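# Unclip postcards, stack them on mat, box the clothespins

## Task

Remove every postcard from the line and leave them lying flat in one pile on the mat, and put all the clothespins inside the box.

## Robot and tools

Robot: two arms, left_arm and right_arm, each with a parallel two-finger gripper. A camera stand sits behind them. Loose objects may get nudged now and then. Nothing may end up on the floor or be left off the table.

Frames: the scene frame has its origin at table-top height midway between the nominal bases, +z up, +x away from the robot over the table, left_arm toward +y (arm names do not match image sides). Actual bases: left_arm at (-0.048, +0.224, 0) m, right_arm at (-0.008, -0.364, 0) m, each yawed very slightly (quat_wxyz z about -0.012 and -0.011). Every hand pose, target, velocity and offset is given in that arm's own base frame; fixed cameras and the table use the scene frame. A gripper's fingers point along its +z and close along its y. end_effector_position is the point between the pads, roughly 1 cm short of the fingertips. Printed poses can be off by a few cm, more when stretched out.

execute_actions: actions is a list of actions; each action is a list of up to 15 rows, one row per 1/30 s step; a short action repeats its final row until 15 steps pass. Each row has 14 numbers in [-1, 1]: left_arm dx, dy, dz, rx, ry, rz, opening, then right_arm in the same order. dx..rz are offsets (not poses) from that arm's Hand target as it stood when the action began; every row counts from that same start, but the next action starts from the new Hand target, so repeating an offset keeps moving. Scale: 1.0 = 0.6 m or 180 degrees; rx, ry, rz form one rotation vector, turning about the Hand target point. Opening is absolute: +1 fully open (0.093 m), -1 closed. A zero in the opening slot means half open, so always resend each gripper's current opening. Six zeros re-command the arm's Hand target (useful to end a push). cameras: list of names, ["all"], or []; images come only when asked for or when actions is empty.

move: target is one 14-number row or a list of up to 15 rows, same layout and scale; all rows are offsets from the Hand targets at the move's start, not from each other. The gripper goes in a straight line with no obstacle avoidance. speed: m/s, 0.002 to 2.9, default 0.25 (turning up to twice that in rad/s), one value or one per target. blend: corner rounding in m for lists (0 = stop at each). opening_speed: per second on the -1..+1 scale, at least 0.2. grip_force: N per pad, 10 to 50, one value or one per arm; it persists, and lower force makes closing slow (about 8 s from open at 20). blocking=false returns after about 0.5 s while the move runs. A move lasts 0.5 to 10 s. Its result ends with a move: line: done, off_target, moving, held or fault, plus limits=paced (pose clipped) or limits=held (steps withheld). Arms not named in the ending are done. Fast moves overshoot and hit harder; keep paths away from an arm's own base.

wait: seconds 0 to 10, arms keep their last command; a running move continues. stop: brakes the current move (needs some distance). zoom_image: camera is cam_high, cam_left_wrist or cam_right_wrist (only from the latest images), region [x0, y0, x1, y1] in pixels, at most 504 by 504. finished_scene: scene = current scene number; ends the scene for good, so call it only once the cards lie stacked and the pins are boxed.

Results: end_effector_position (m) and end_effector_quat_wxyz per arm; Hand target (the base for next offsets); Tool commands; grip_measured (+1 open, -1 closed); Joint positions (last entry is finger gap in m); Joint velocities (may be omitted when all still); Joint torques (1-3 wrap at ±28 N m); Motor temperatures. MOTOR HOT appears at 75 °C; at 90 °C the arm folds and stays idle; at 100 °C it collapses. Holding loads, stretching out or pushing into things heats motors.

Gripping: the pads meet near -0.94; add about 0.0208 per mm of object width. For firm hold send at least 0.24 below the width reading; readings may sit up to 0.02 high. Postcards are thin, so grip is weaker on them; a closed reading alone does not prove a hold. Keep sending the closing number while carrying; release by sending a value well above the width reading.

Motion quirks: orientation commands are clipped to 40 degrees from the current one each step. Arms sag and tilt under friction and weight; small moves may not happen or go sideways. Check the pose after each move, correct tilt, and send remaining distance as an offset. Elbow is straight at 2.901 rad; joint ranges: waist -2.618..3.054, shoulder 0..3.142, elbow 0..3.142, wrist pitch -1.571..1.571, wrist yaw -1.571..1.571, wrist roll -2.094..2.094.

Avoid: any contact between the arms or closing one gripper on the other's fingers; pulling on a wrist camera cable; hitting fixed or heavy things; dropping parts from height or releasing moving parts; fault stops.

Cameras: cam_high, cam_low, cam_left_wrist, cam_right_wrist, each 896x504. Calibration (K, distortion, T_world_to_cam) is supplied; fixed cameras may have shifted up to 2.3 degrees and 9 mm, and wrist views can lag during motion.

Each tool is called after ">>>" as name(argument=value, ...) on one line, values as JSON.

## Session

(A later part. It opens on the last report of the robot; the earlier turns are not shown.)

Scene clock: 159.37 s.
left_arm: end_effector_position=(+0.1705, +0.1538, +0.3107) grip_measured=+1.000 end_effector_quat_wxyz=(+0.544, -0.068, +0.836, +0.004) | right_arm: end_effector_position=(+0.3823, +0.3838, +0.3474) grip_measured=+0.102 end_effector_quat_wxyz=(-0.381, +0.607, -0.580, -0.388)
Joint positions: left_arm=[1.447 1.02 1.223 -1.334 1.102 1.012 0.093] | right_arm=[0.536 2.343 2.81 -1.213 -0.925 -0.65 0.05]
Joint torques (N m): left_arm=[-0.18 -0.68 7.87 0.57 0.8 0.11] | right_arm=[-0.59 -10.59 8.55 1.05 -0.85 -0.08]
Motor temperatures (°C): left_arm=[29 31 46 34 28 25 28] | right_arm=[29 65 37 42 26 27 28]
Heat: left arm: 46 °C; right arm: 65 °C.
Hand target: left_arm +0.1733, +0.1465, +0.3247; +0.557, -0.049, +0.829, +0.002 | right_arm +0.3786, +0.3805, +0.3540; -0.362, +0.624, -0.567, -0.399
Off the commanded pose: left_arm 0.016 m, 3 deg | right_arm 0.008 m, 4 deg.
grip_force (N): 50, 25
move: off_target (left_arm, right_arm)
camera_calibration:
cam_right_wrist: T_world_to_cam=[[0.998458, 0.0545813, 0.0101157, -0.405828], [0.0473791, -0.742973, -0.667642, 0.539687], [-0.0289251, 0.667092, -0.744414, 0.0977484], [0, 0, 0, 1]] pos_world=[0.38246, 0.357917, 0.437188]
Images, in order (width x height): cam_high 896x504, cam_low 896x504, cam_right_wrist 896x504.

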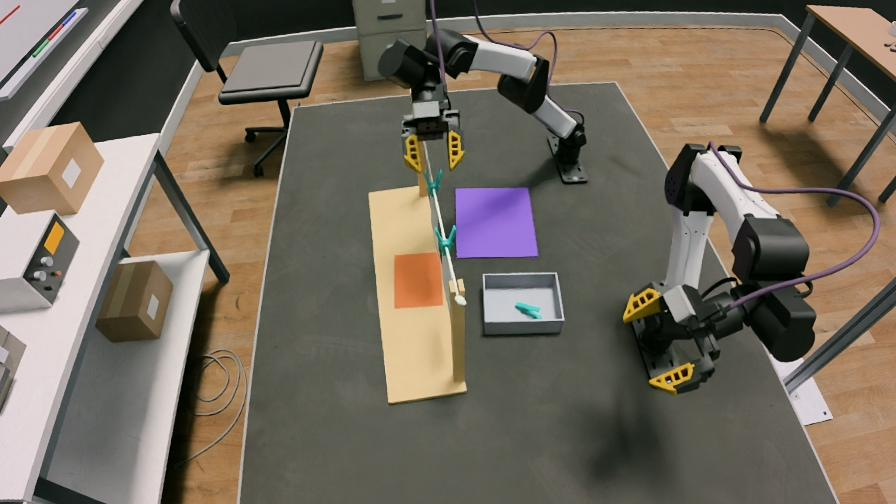

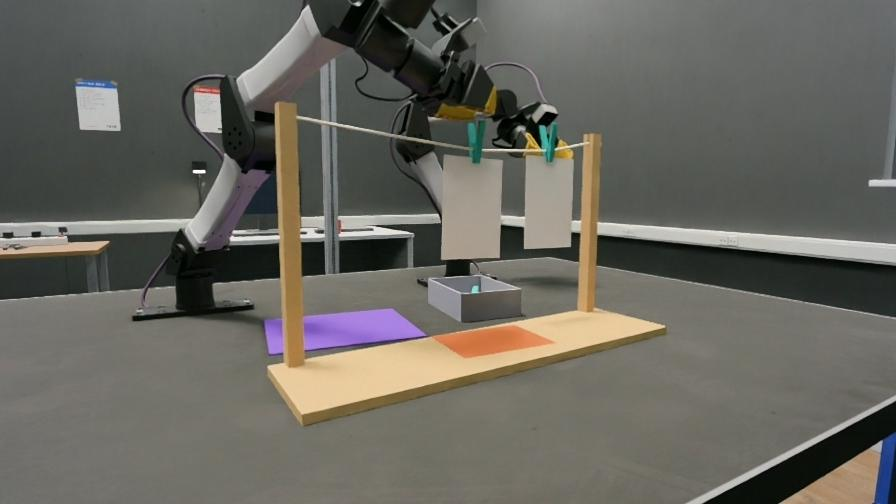

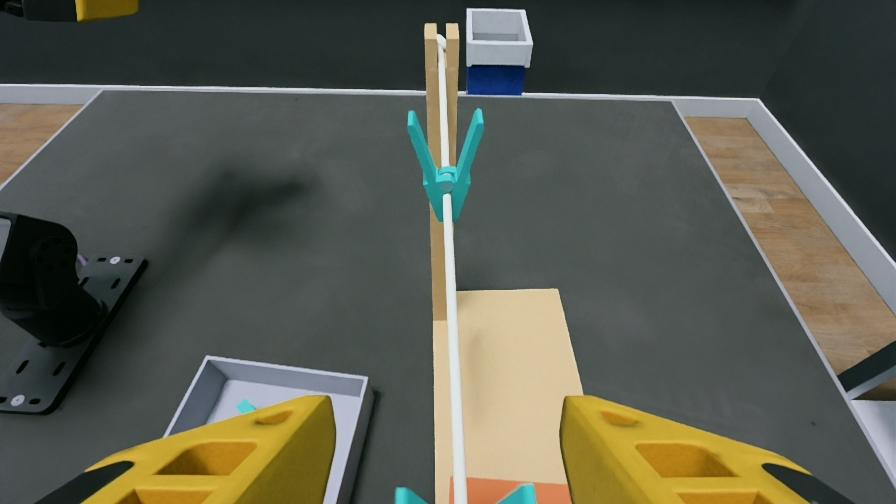

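>>> move(target=[[0,0,0,0,0,0,1,0.008,0.008,-0.048,0,0,0,0.0],[0,0,0,0,0,0,1,0.008,0.008,-0.048,0,0,0,-0.42]], speed=0.06, grip_force=[50,30], cameras=["cam_high","cam_right_wrist","cam_low"])

>>> zoom_image(camera="cam_high", region=[380, 110, 500, 210])

Scene clock: 163.70 s.
left_arm: end_effector_position=(+0.1705, +0.1538, +0.3107) grip_measured=+1.000 end_effector_quat_wxyz=(+0.544, -0.068, +0.836, +0.004) | right_arm: end_effector_position=(+0.3868, +0.3865, +0.3314) grip_measured=-0.415 end_effector_quat_wxyz=(-0.376, +0.619, -0.574, -0.383)
Joint positions: left_arm=[1.447 1.02 1.223 -1.334 1.102 1.012 0.093] | right_arm=[0.536 2.363 2.792 -1.213 -0.925 -0.701 0.025]
Joint torques (N m): left_arm=[-0.16 -0.77 7.75 0.54 0.82 0.13] | right_arm=[-0.31 -11.15 4.64 1.11 -0.85 -0.18]
Motor temperatures (°C): left_arm=[29 31 46 34 28 25 28] | right_arm=[29 62 37 42 26 27 28]
Heat: left arm: 46 °C; right arm: 62 °C.
Hand target: left_arm +0.1733, +0.1465, +0.3247; +0.557, -0.049, +0.829, +0.002 | right_arm +0.3834, +0.3853, +0.3252; -0.362, +0.624, -0.567, -0.399
Off the commanded pose: left_arm 0.016 m, 3 deg | right_arm 0.007 m, 3 deg.
grip_force (N): 50, 30
move: off_target (left_arm, right_arm); target 2's new opening was sent with right_arm's hand 0.007 m and 3 deg from that target
camera_calibration:
cam_right_wrist: T_world_to_cam=[[0.996868, 0.0759783, 0.0219289, -0.421786], [0.0718046, -0.753484, -0.653534, 0.520616], [-0.0331313, 0.653062, -0.75658, 0.0952656], [0, 0, 0, 1]] pos_world=[0.386239, 0.362108, 0.421566]
Images, in order (width x height): cam_high 896x504, cam_low 896x504, cam_right_wrist 896x504.

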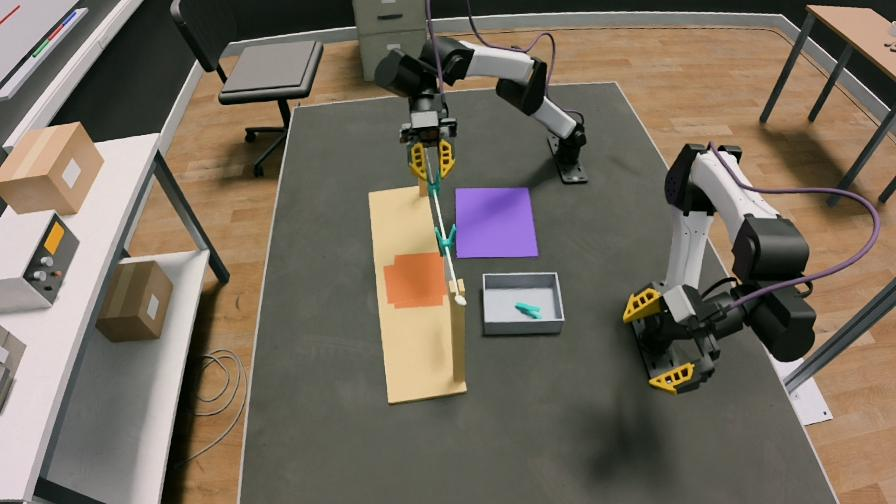

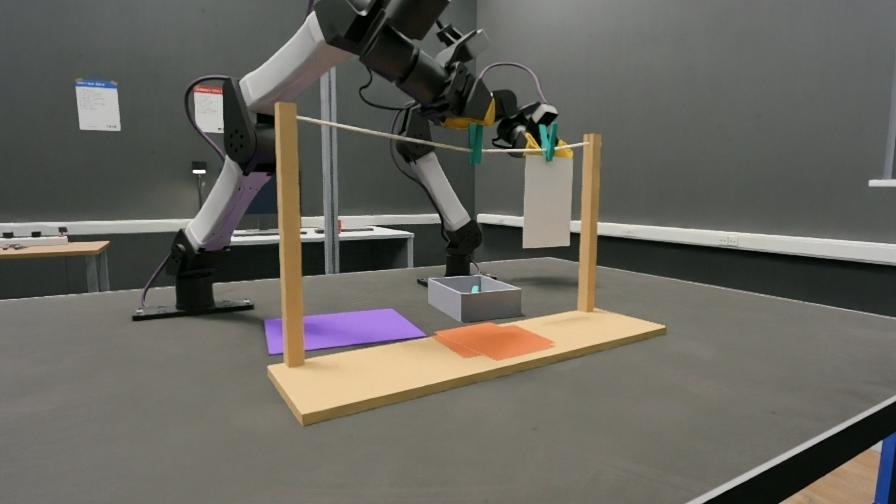

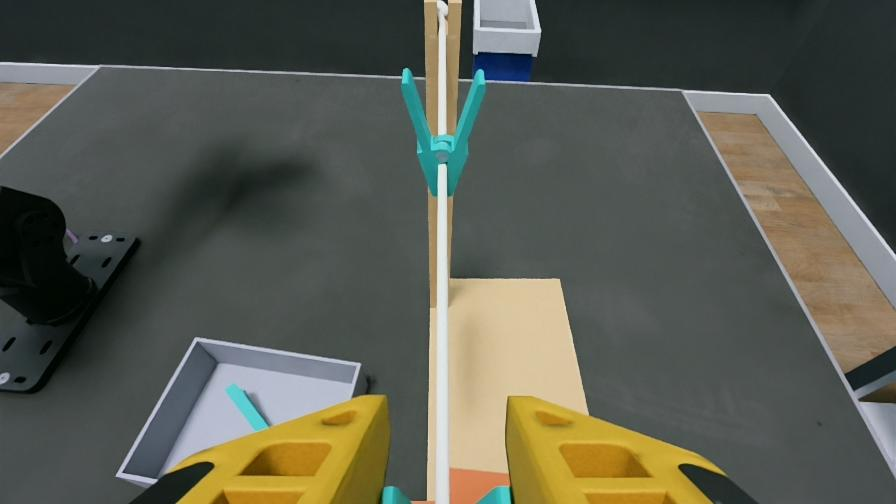

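Scaled by 4.200.

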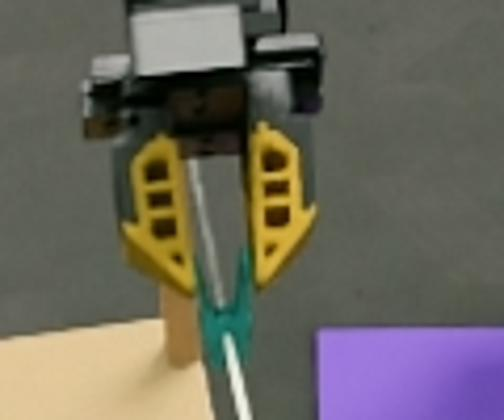

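>>> move(target=[[0,0,0,0,0,0,1,0,0,0,0,0,0,-0.78],[0,0,0,0,0,0,1,0.0,-0.01,0.1,0,0,0,-0.78]], speed=0.1, cameras=["cam_high","cam_low"])

Scene clock: 167.87 s.
left_arm: end_effector_position=(+0.1705, +0.1538, +0.3107) grip_measured=+1.000 end_effector_quat_wxyz=(+0.544, -0.068, +0.836, +0.004) | right_arm: end_effector_position=(+0.3921, +0.3793, +0.3422) grip_measured=-0.682 end_effector_quat_wxyz=(-0.369, +0.580, -0.607, -0.399)
Joint positions: left_arm=[1.447 1.02 1.223 -1.334 1.102 1.012 0.093] | right_arm=[0.52 2.363 2.825 -1.213 -0.925 -0.578 0.012]
Joint torques (N m): left_arm=[-0.18 -0.65 7.79 0.55 0.83 0.13] | right_arm=[-0.59 -15.45 8.34 1.95 -0.83 0.16]
Motor temperatures (°C): left_arm=[29 31 46 33 28 25 28] | right_arm=[29 61 37 42 26 27 28]
Heat: left arm: 46 °C; right arm: 61 °C.
Hand target: left_arm +0.1733, +0.1465, +0.3247; +0.557, -0.049, +0.829, +0.002 | right_arm +0.3834, +0.3793, +0.3852; -0.362, +0.624, -0.567, -0.399
Off the commanded pose: left_arm 0.016 m, 3 deg | right_arm 0.044 m, 7 deg.
elbow stopped short (right arm): the move would have taken joint 3 (elbow) straighter than the controller allows.
grip_force (N): 50, 30
move: off_target (left_arm, right_arm)
Images, in order (width x height): cam_high 896x504, cam_low 896x504.

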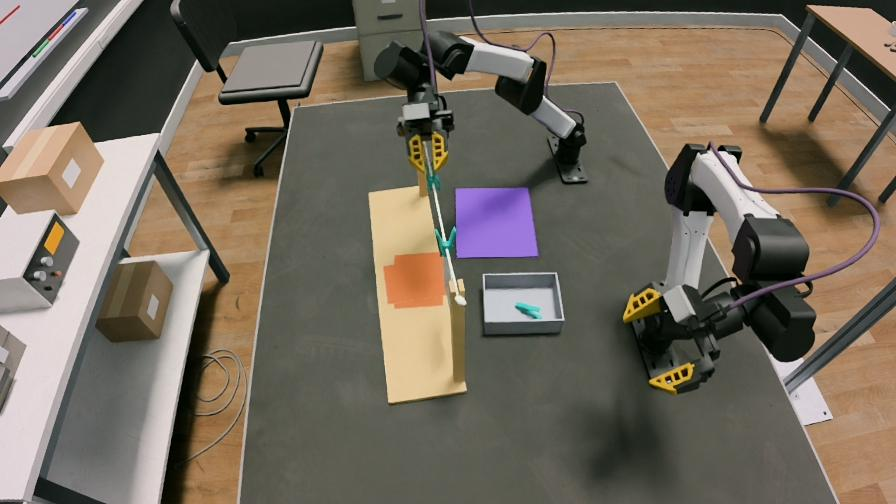

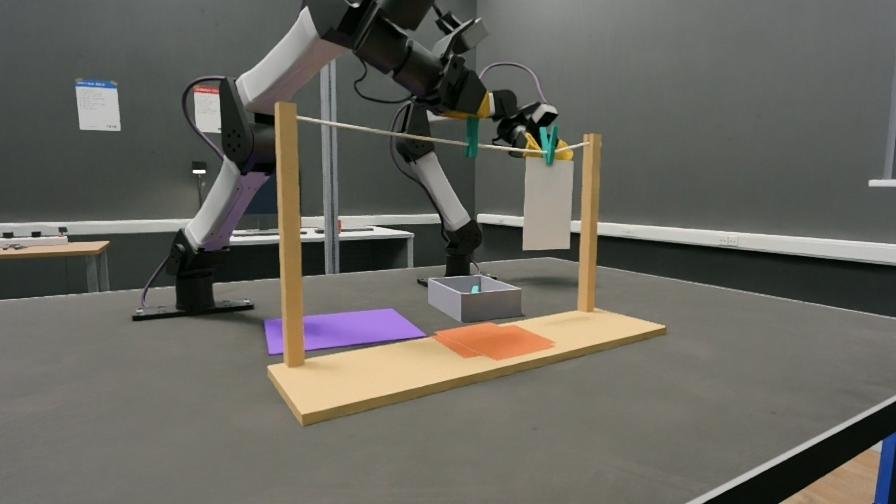

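>>> move(target=[0,0,0,0,0,0,1,-0.0,-0.14,0.06,0,0,0,-0.78], speed=0.15, cameras=["cam_high","cam_low"])

>>> zoom_image(camera="cam_low", region=[270, 40, 520, 190])

Scene clock: 170.97 s.
left_arm: end_effector_position=(+0.1705, +0.1538, +0.3107) grip_measured=+1.000 end_effector_quat_wxyz=(+0.544, -0.068, +0.836, +0.004) | right_arm: end_effector_position=(+0.4109, +0.3027, +0.3821) grip_measured=-0.682 end_effector_quat_wxyz=(-0.412, +0.554, -0.602, -0.401)
Joint positions: left_arm=[1.447 1.02 1.223 -1.334 1.102 1.012 0.093] | right_arm=[0.345 2.29 2.828 -1.287 -1.05 -0.649 0.012]
Joint torques (N m): left_arm=[-0.01 -0.66 7.86 0.51 0.83 0.1] | right_arm=[0.13 -16.5 7.76 1.01 -0.92 -0.19]
Motor temperatures (°C): left_arm=[29 31 46 33 28 25 28] | right_arm=[29 60 37 41 26 27 28]
Heat: left arm: 46 °C; right arm: 60 °C.
Hand target: left_arm +0.1733, +0.1465, +0.3247; +0.557, -0.049, +0.829, +0.002 | right_arm +0.3834, +0.2953, +0.4212; -0.362, +0.624, -0.567, -0.399
Off the commanded pose: left_arm 0.016 m, 3 deg | right_arm 0.048 m, 11 deg.
elbow stopped short (right arm): the move would have taken joint 3 (elbow) straighter than the controller allows.
grip_force (N): 50, 30
move: off_target (left_arm, right_arm)
Images, in order (width x height): cam_high 896x504, cam_low 896x504.

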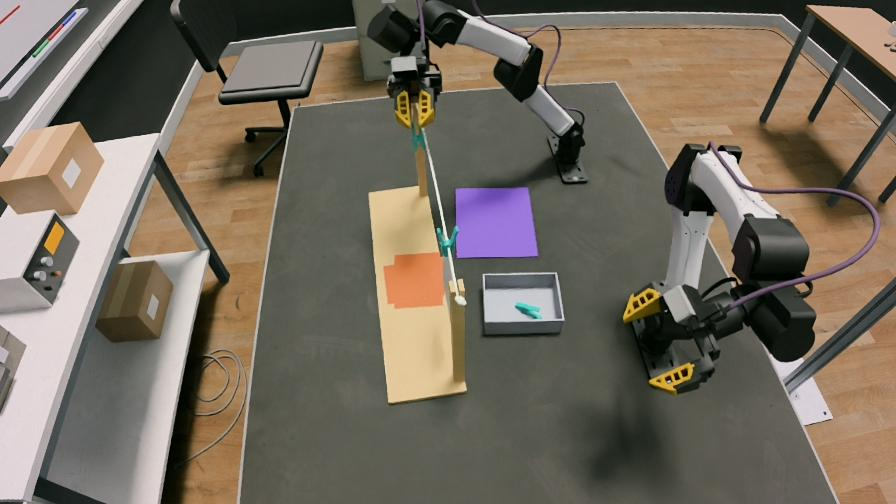

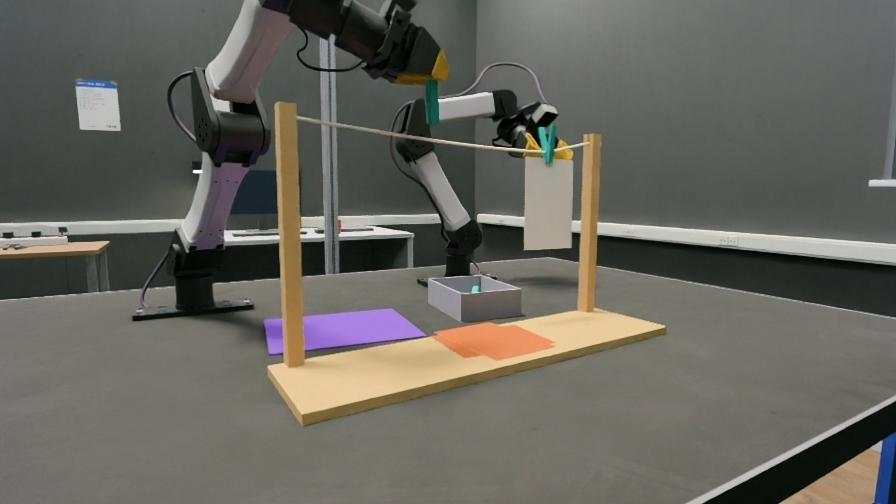

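Scaled by 2.016.

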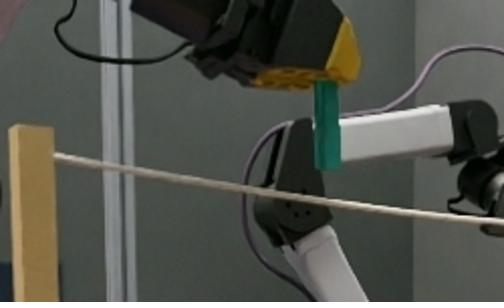

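>>> move(target=[[0,0,0,0,0,0,1,-0.172,0.008,0.0,-0.04,0.007,-0.08,-0.78],[0,0,0,0,0,0,1,-0.256,0.258,-0.285,-0.084,0.015,-0.168,-0.78],[0,0,0,0,0,0,1,-0.246,0.304,-0.524,-0.084,0.015,-0.168,-0.78],[0,0,0,0,0,0,1,-0.246,0.304,-0.524,-0.084,0.015,-0.168,-0.3]], speed=[0.35,0.35,0.15,0.15], blend=[0.04,0.03,0,0], opening_speed=0.6, cameras=["cam_high","cam_right_wrist"])

Scene clock: 177.63 s.
left_arm: end_effector_position=(+0.1705, +0.1538, +0.3107) grip_measured=+1.000 end_effector_quat_wxyz=(+0.544, -0.068, +0.836, +0.004) | right_arm: end_effector_position=(+0.2288, +0.4691, +0.0988) grip_measured=-0.301 end_effector_quat_wxyz=(+0.328, -0.504, +0.769, +0.215)
Joint positions: left_arm=[1.447 1.02 1.223 -1.334 1.102 1.012 0.093] | right_arm=[1.104 1.931 1.308 -0.142 -0.04 -0.038 0.031]
Joint torques (N m): left_arm=[-0.13 -0.69 7.83 0.57 0.81 0.1] | right_arm=[0.34 -9.59 5.65 2.47 0.19 0.19]
Motor temperatures (°C): left_arm=[29 31 46 33 28 25 28] | right_arm=[29 58 37 42 26 27 28]
Heat: left arm: 46 °C; right arm: 58 °C.
Hand target: left_arm +0.1733, +0.1465, +0.3247; +0.557, -0.049, +0.829, +0.002 | right_arm +0.2358, +0.4777, +0.1068; +0.355, -0.487, +0.765, +0.228
Off the commanded pose: left_arm 0.016 m, 3 deg | right_arm 0.014 m, 4 deg.
grip_force (N): 50, 30
move: off_target (left_arm, right_arm); target 4's new opening was sent with right_arm's hand 0.014 m and 4 deg from that target
camera_calibration:
cam_right_wrist: T_world_to_cam=[[0.922667, -0.385495, -0.0088587, -0.028982], [-0.359913, -0.852739, -0.378548, 0.560382], [0.138374, 0.352462, -0.925539, -0.0213997], [0, 0, 0, 1]] pos_world=[0.231391, 0.47423, 0.192068]
Images, in order (width x height): cam_high 896x504, cam_right_wrist 896x504.

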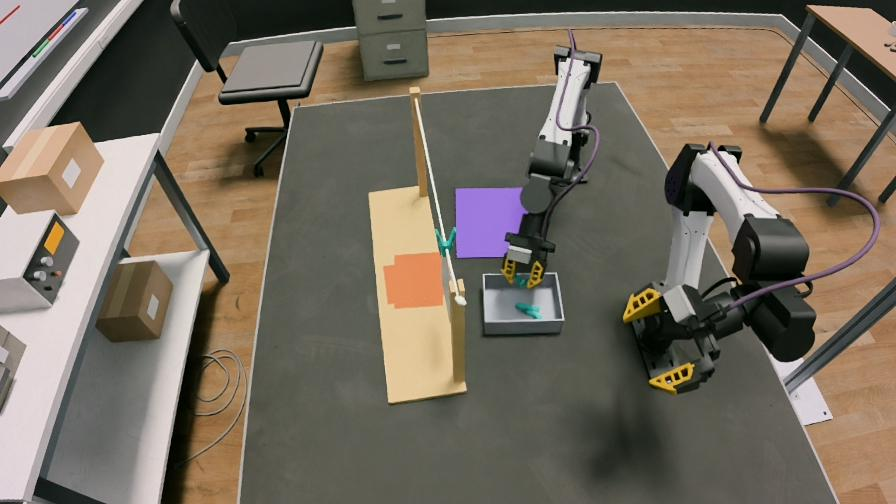

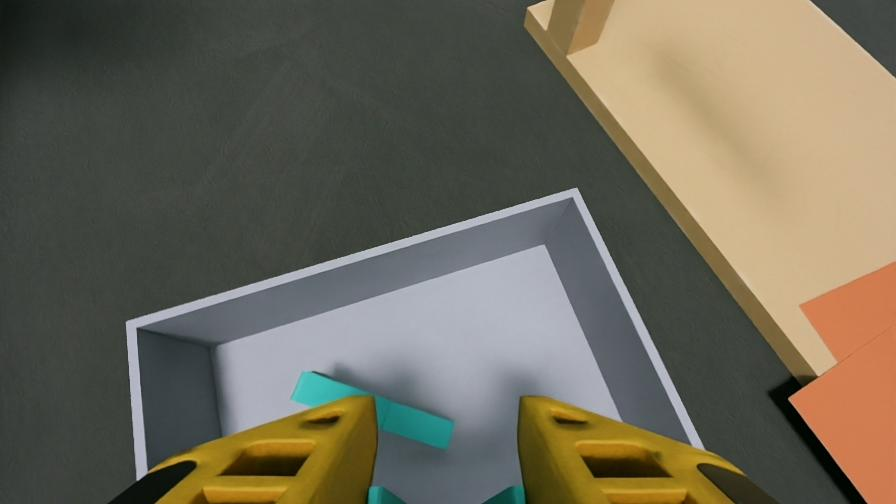

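>>> move(target=[[0,0,0,0,0,0,1,0,0.025,-0.01,0,0,0,-0.3],[0,0,0,0,0,0,1,0,0.025,-0.01,0,0,0,-0.0]], speed=0.1, opening_speed=0.6, cameras=["cam_high","cam_right_wrist"])

Scene clock: 181.30 s.
left_arm: end_effector_position=(+0.1705, +0.1538, +0.3107) grip_measured=+1.000 end_effector_quat_wxyz=(+0.544, -0.068, +0.836, +0.004) | right_arm: end_effector_position=(+0.2248, +0.4709, +0.0767) grip_measured=-0.002 end_effector_quat_wxyz=(+0.313, -0.506, +0.777, +0.205)
Joint positions: left_arm=[1.447 1.02 1.223 -1.334 1.102 1.012 0.093] | right_arm=[1.116 1.977 1.308 -0.136 -0.028 -0.028 0.045]
Joint torques (N m): left_arm=[0.03 -0.66 7.79 0.54 0.78 0.07] | right_arm=[0.42 -9.59 9.35 2.4 0.2 0.2]
Motor temperatures (°C): left_arm=[29 31 46 33 28 25 28] | right_arm=[29 57 37 42 26 27 28]
Heat: left arm: 46 °C; right arm: 57 °C.
Hand target: left_arm +0.1733, +0.1465, +0.3247; +0.557, -0.049, +0.829, +0.002 | right_arm +0.2358, +0.4927, +0.1008; +0.355, -0.487, +0.765, +0.228
Off the commanded pose: left_arm 0.016 m, 3 deg | right_arm 0.034 m, 6 deg.
grip_force (N): 50, 30
move: off_target (left_arm, right_arm); target 2's new opening was sent with right_arm's hand 0.034 m and 6 deg from that target
camera_calibration:
cam_right_wrist: T_world_to_cam=[[0.920968, -0.389501, -0.0103438, -0.0225353], [-0.369416, -0.864421, -0.34104, 0.55685], [0.123894, 0.317908, -0.939992, -0.0213171], [0, 0, 0, 1]] pos_world=[0.229105, 0.479352, 0.169637]
Images, in order (width x height): cam_high 896x504, cam_right_wrist 896x504.

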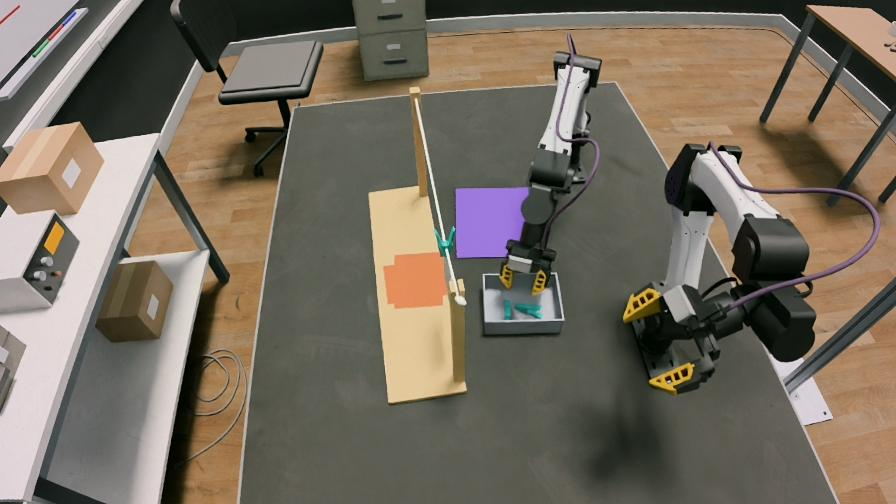

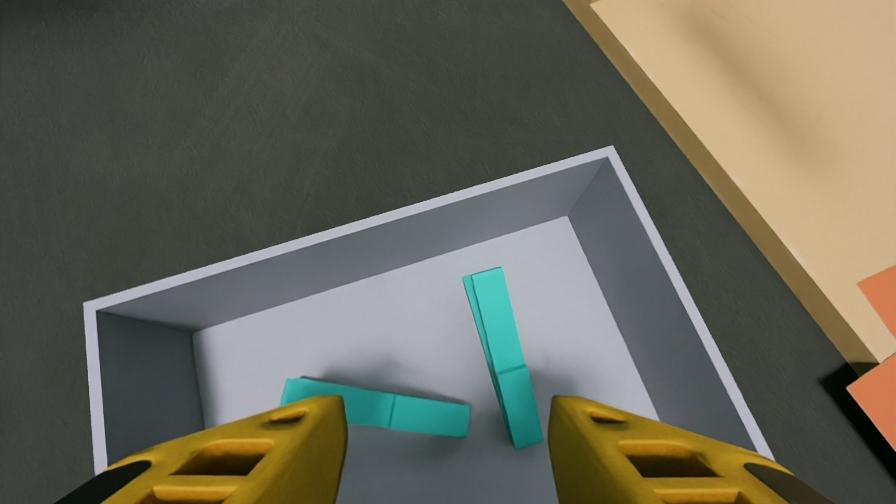

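>>> move(target=[[0,0,0.1,0,0,0,0.2,0,-0.05,0.3,0,0,0,0],[0.261,0.006,0.19,0.015,0,-0.3,0.2,0.05,-0.55,0.35,0,0,-0.25,0],[0.411,-0.245,0.155,0.0246,0.001,-0.502,0.2,0.05,-0.65,0.35,0,0,-0.25,0]], blend=[0.04,0.03,0], cameras=["cam_high","cam_left_wrist","cam_low"])

Scene clock: 191.67 s.
left_arm: end_effector_position=(+0.4236, +0.0030, +0.4096) grip_measured=+0.201 end_effector_quat_wxyz=(+0.558, +0.436, +0.654, -0.266) | right_arm: end_effector_position=(+0.2772, +0.1020, +0.3155) grip_measured=-0.002 end_effector_quat_wxyz=(+0.428, -0.146, +0.890, +0.065)
Joint positions: left_arm=[0.4 2.055 2.537 -1.536 1.296 1.182 0.055] | right_arm=[0.383 1.045 1.325 -0.957 0.053 0.032 0.045]
Joint torques (N m): left_arm=[0.29 -7.86 6.64 0.6 0.82 0] | right_arm=[-0.65 -3.73 4.92 1.33 -0.28 -0.12]
Heat: left arm: 45 °C; right arm: 53 °C.
Hand target: left_arm +0.4199, -0.0005, +0.4177; +0.394, +0.573, +0.619, -0.365 | right_arm +0.2658, +0.1027, +0.3108; +0.416, -0.157, +0.893, +0.075
Off the commanded pose: left_arm 0.010 m, 27 deg | right_arm 0.012 m, 2 deg.
joint sent to its limit (left arm) — joint 4 (wrist pitch), lower limit. The joint targets are off in position and orientation.
grip_force (N): 50, 30
move: off_target (left_arm, right_arm)
camera_calibration:
cam_left_wrist: T_world_to_cam=[[-0.862097, -0.486757, -0.140911, 0.423912], [-0.215861, 0.604332, -0.766933, 0.440032], [0.458468, -0.630754, -0.626065, 0.146009], [0, 0, 0, 1]] pos_world=[0.393498, 0.0325128, 0.48862]
Images, in order (width x height): cam_high 896x504, cam_low 896x504, cam_left_wrist 896x504.

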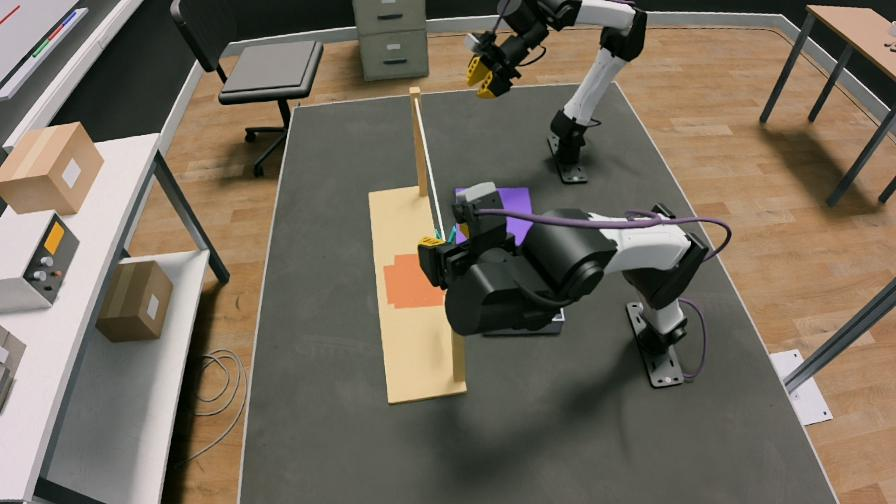

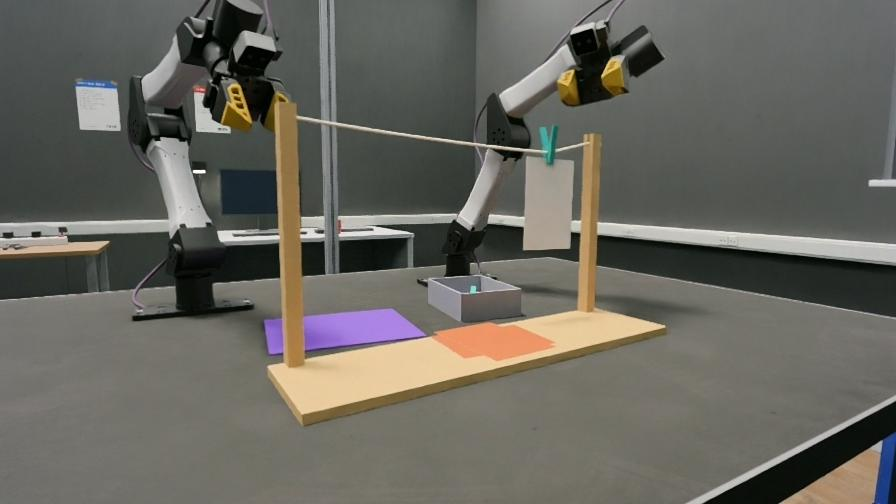

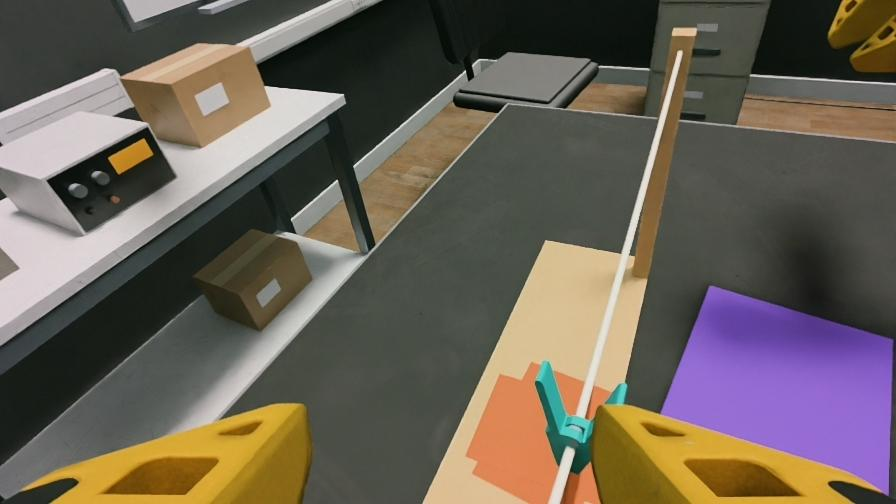

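>>> move(target=[0.0,-0.06,-0.09,0,0,0,0.2,0,0,0,0,0,0,0], speed=0.15, cameras=["cam_high","cam_left_wrist","cam_low"])

Scene clock: 195.73 s.
left_arm: end_effector_position=(+0.4297, -0.0358, +0.3604) grip_measured=+0.201 end_effector_quat_wxyz=(+0.515, +0.474, +0.646, -0.305) | right_arm: end_effector_position=(+0.2772, +0.1020, +0.3155) grip_measured=-0.002 end_effector_quat_wxyz=(+0.428, -0.147, +0.890, +0.065)
Joint positions: left_arm=[0.298 2.055 2.361 -1.536 1.265 1.314 0.055] | right_arm=[0.383 1.045 1.325 -0.957 0.053 0.031 0.045]
Joint torques (N m): left_arm=[-0.31 -12.26 3.56 0.41 0.22 0.09] | right_arm=[-0.66 -3.7 4.93 1.33 -0.27 -0.13]
Motor temperatures (°C): left_arm=[29 32 44 33 28 25 28] | right_arm=[29 51 37 42 26 27 28]
Heat: left arm: 44 °C; right arm: 51 °C.
Hand target: left_arm +0.4199, -0.0365, +0.3637; +0.394, +0.573, +0.619, -0.365 | right_arm +0.2658, +0.1027, +0.3108; +0.416, -0.157, +0.893, +0.075
Off the commanded pose: left_arm 0.010 m, 19 deg | right_arm 0.012 m, 2 deg.
joint sent to its limit (left arm) — joint 4 (wrist pitch), lower limit. The joint targets are off in position and orientation.
grip_force (N): 50, 30
move: off_target (left_arm, right_arm)
camera_calibration:
cam_left_wrist: T_world_to_cam=[[-0.922422, -0.3741, -0.0958501, 0.416982], [-0.18555, 0.647, -0.739569, 0.405645], [0.338688, -0.66441, -0.666221, 0.152697], [0, 0, 0, 1]] pos_world=[0.408184, -0.00500594, 0.4417]
Images, in order (width x height): cam_high 896x504, cam_low 896x504, cam_left_wrist 896x504.

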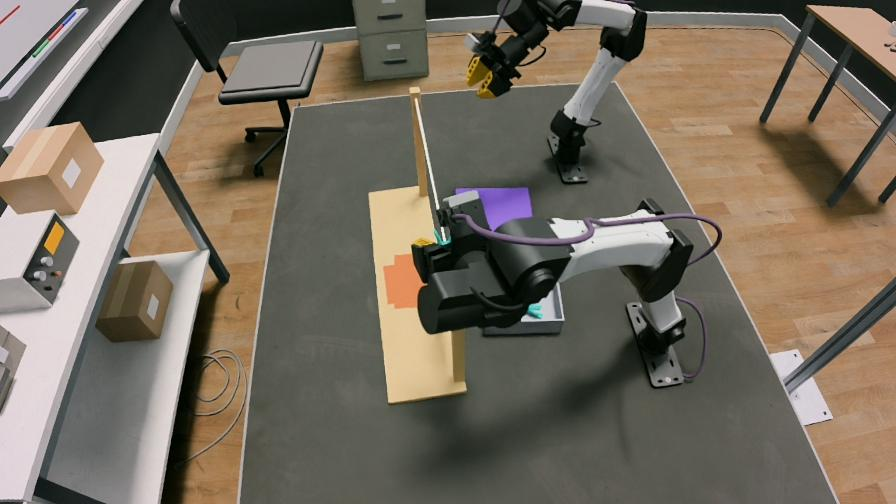

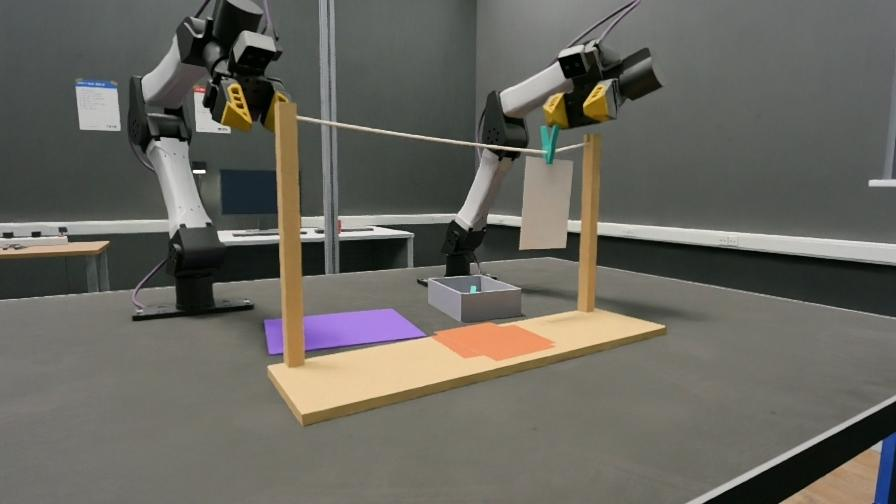

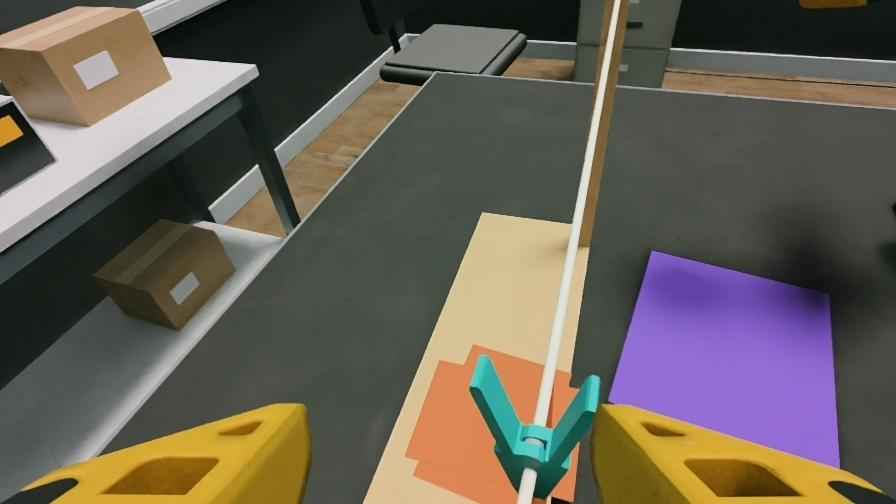

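>>> move(target=[[-0.005,-0.06,0,0,0,-0.03,0.2,0,0,0,0,0,0,0],[-0.005,-0.078,-0.04,0,0,-0.03,0.2,0,0,0,0,0,0,0]], speed=0.1, cameras=["cam_high","cam_left_wrist","cam_low"])

Scene clock: 202.53 s.
left_arm: end_effector_position=(+0.4240, -0.0837, +0.3409) grip_measured=+0.201 end_effector_quat_wxyz=(+0.485, +0.522, +0.621, -0.327) | right_arm: end_effector_position=(+0.2772, +0.1020, +0.3155) grip_measured=-0.002 end_effector_quat_wxyz=(+0.428, -0.147, +0.890, +0.065)
Joint positions: left_arm=[0.182 2.055 2.303 -1.536 1.236 1.379 0.055] | right_arm=[0.383 1.045 1.325 -0.957 0.053 0.031 0.045]
Joint torques (N m): left_arm=[-0.43 -11.17 3.51 0.33 0.26 0.13] | right_arm=[-0.65 -3.71 4.92 1.33 -0.27 -0.12]
Heat: left arm: 43 °C; right arm: 48 °C.
Hand target: left_arm +0.4169, -0.0833, +0.3397; +0.377, +0.602, +0.591, -0.383 | right_arm +0.2658, +0.1027, +0.3108; +0.416, -0.157, +0.893, +0.075
Off the commanded pose: left_arm 0.007 m, 17 deg | right_arm 0.012 m, 2 deg.
joint sent to its limit (left arm) — joint 4 (wrist pitch), lower limit. The joint targets are off in position and orientation.
grip_force (N): 50, 30
move: off_target (left_arm, right_arm)
camera_calibration:
cam_left_wrist: T_world_to_cam=[[-0.962688, -0.250905, -0.101379, 0.421202], [-0.104401, 0.68998, -0.71626, 0.382465], [0.249663, -0.678951, -0.69043, 0.154568], [0, 0, 0, 1]] pos_world=[0.406826, -0.0532675, 0.423364]
Images, in order (width x height): cam_high 896x504, cam_low 896x504, cam_left_wrist 896x504.

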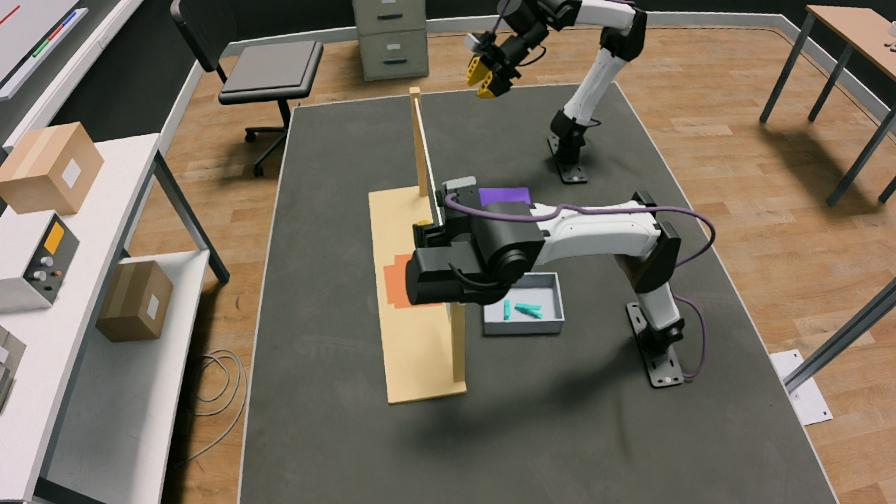

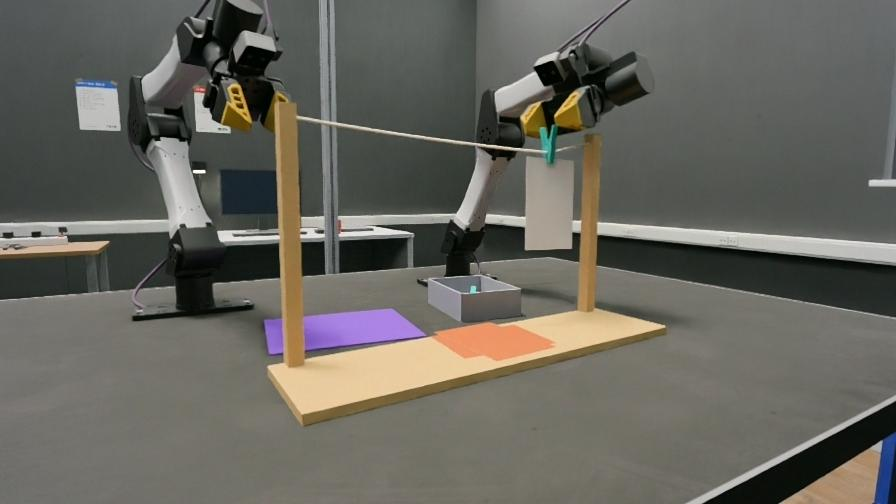

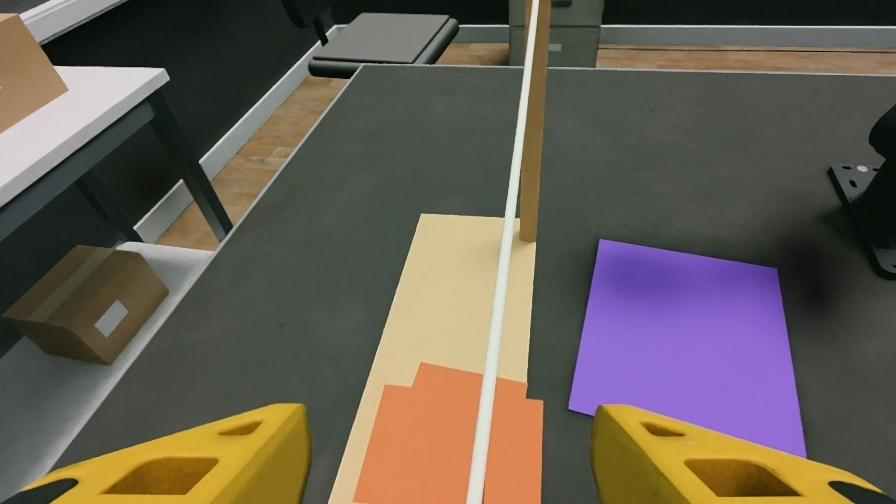

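>>> move(target=[[0.004,-0.015,-0.017,0,0,-0.01,0.1,0,0,0,0,0,0,0]], speed=0.06, cameras=["cam_high","cam_left_wrist","cam_low"])

>>> zoom_image(camera="cam_low", region=[480, 70, 660, 190])

Scene clock: 207.83 s.
left_arm: end_effector_position=(+0.4223, -0.0920, +0.3388) grip_measured=+0.101 end_effector_quat_wxyz=(+0.484, +0.536, +0.610, -0.326) | right_arm: end_effector_position=(+0.2772, +0.1020, +0.3155) grip_measured=-0.002 end_effector_quat_wxyz=(+0.428, -0.147, +0.890, +0.065)
Joint positions: left_arm=[0.162 2.055 2.296 -1.536 1.233 1.408 0.05] | right_arm=[0.383 1.045 1.325 -0.957 0.053 0.031 0.045]
Joint torques (N m): left_arm=[-0.47 -9.28 3.43 0.35 0.22 0.07] | right_arm=[-0.64 -3.73 4.92 1.33 -0.28 -0.12]
Motor temperatures (°C): left_arm=[29 36 42 32 28 25 28] | right_arm=[29 46 37 41 26 27 28]
Heat: left arm: 42 °C; right arm: 46 °C.
Hand target: left_arm +0.4193, -0.0923, +0.3295; +0.371, +0.611, +0.582, -0.389 | right_arm +0.2658, +0.1027, +0.3108; +0.416, -0.157, +0.893, +0.075
Off the commanded pose: left_arm 0.010 m, 17 deg | right_arm 0.012 m, 2 deg.
joint sent to its limit (left arm) — joint 4 (wrist pitch), lower limit. The joint targets are off in position and orientation.
grip_force (N): 50, 30
move: off_target (left_arm, right_arm)
camera_calibration:
cam_left_wrist: T_world_to_cam=[[-0.967138, -0.222534, -0.122975, 0.429105], [-0.0703473, 0.699, -0.711653, 0.371445], [0.244326, -0.679616, -0.691684, 0.150555], [0, 0, 0, 1]] pos_world=[0.404349, -0.0618301, 0.421245]
Images, in order (width x height): cam_high 896x504, cam_low 896x504, cam_left_wrist 896x504.

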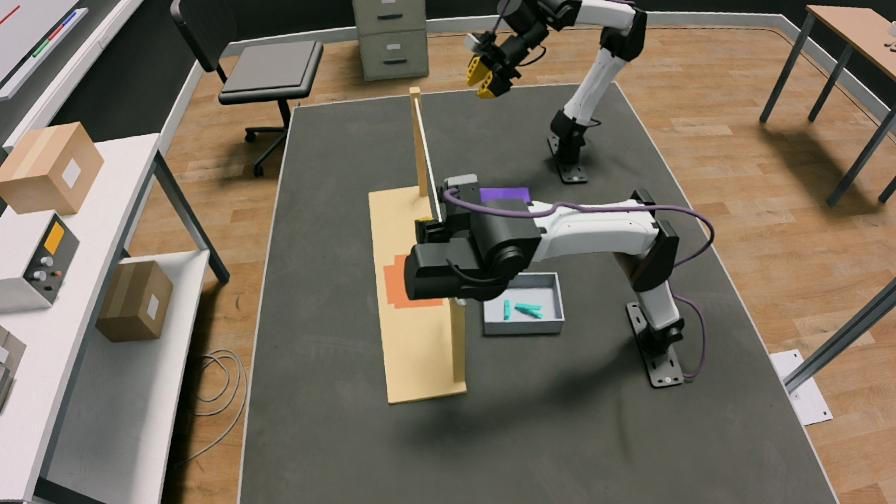

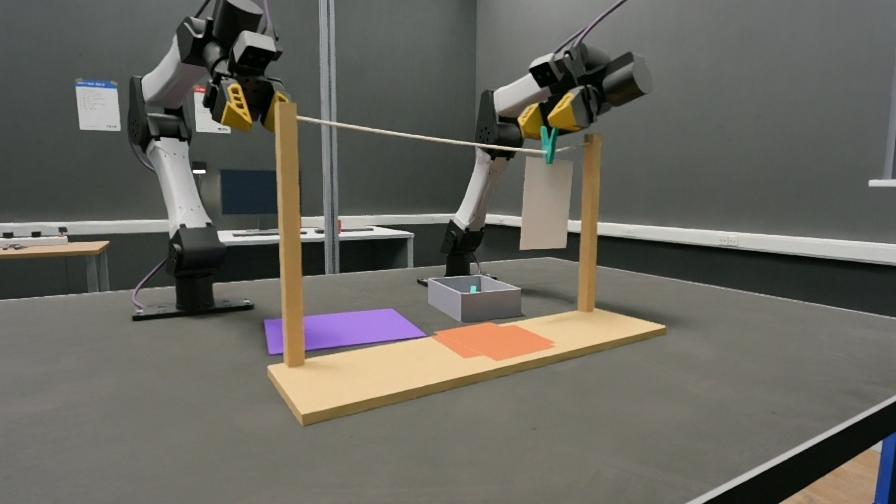

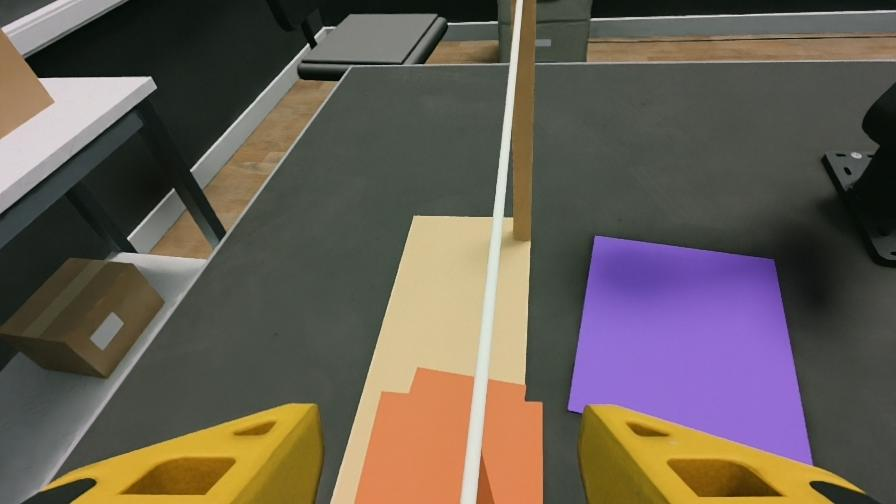

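Scaled by 2.800.

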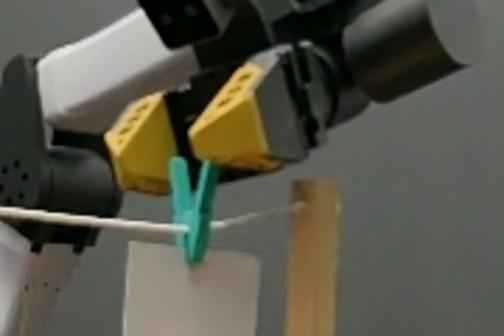

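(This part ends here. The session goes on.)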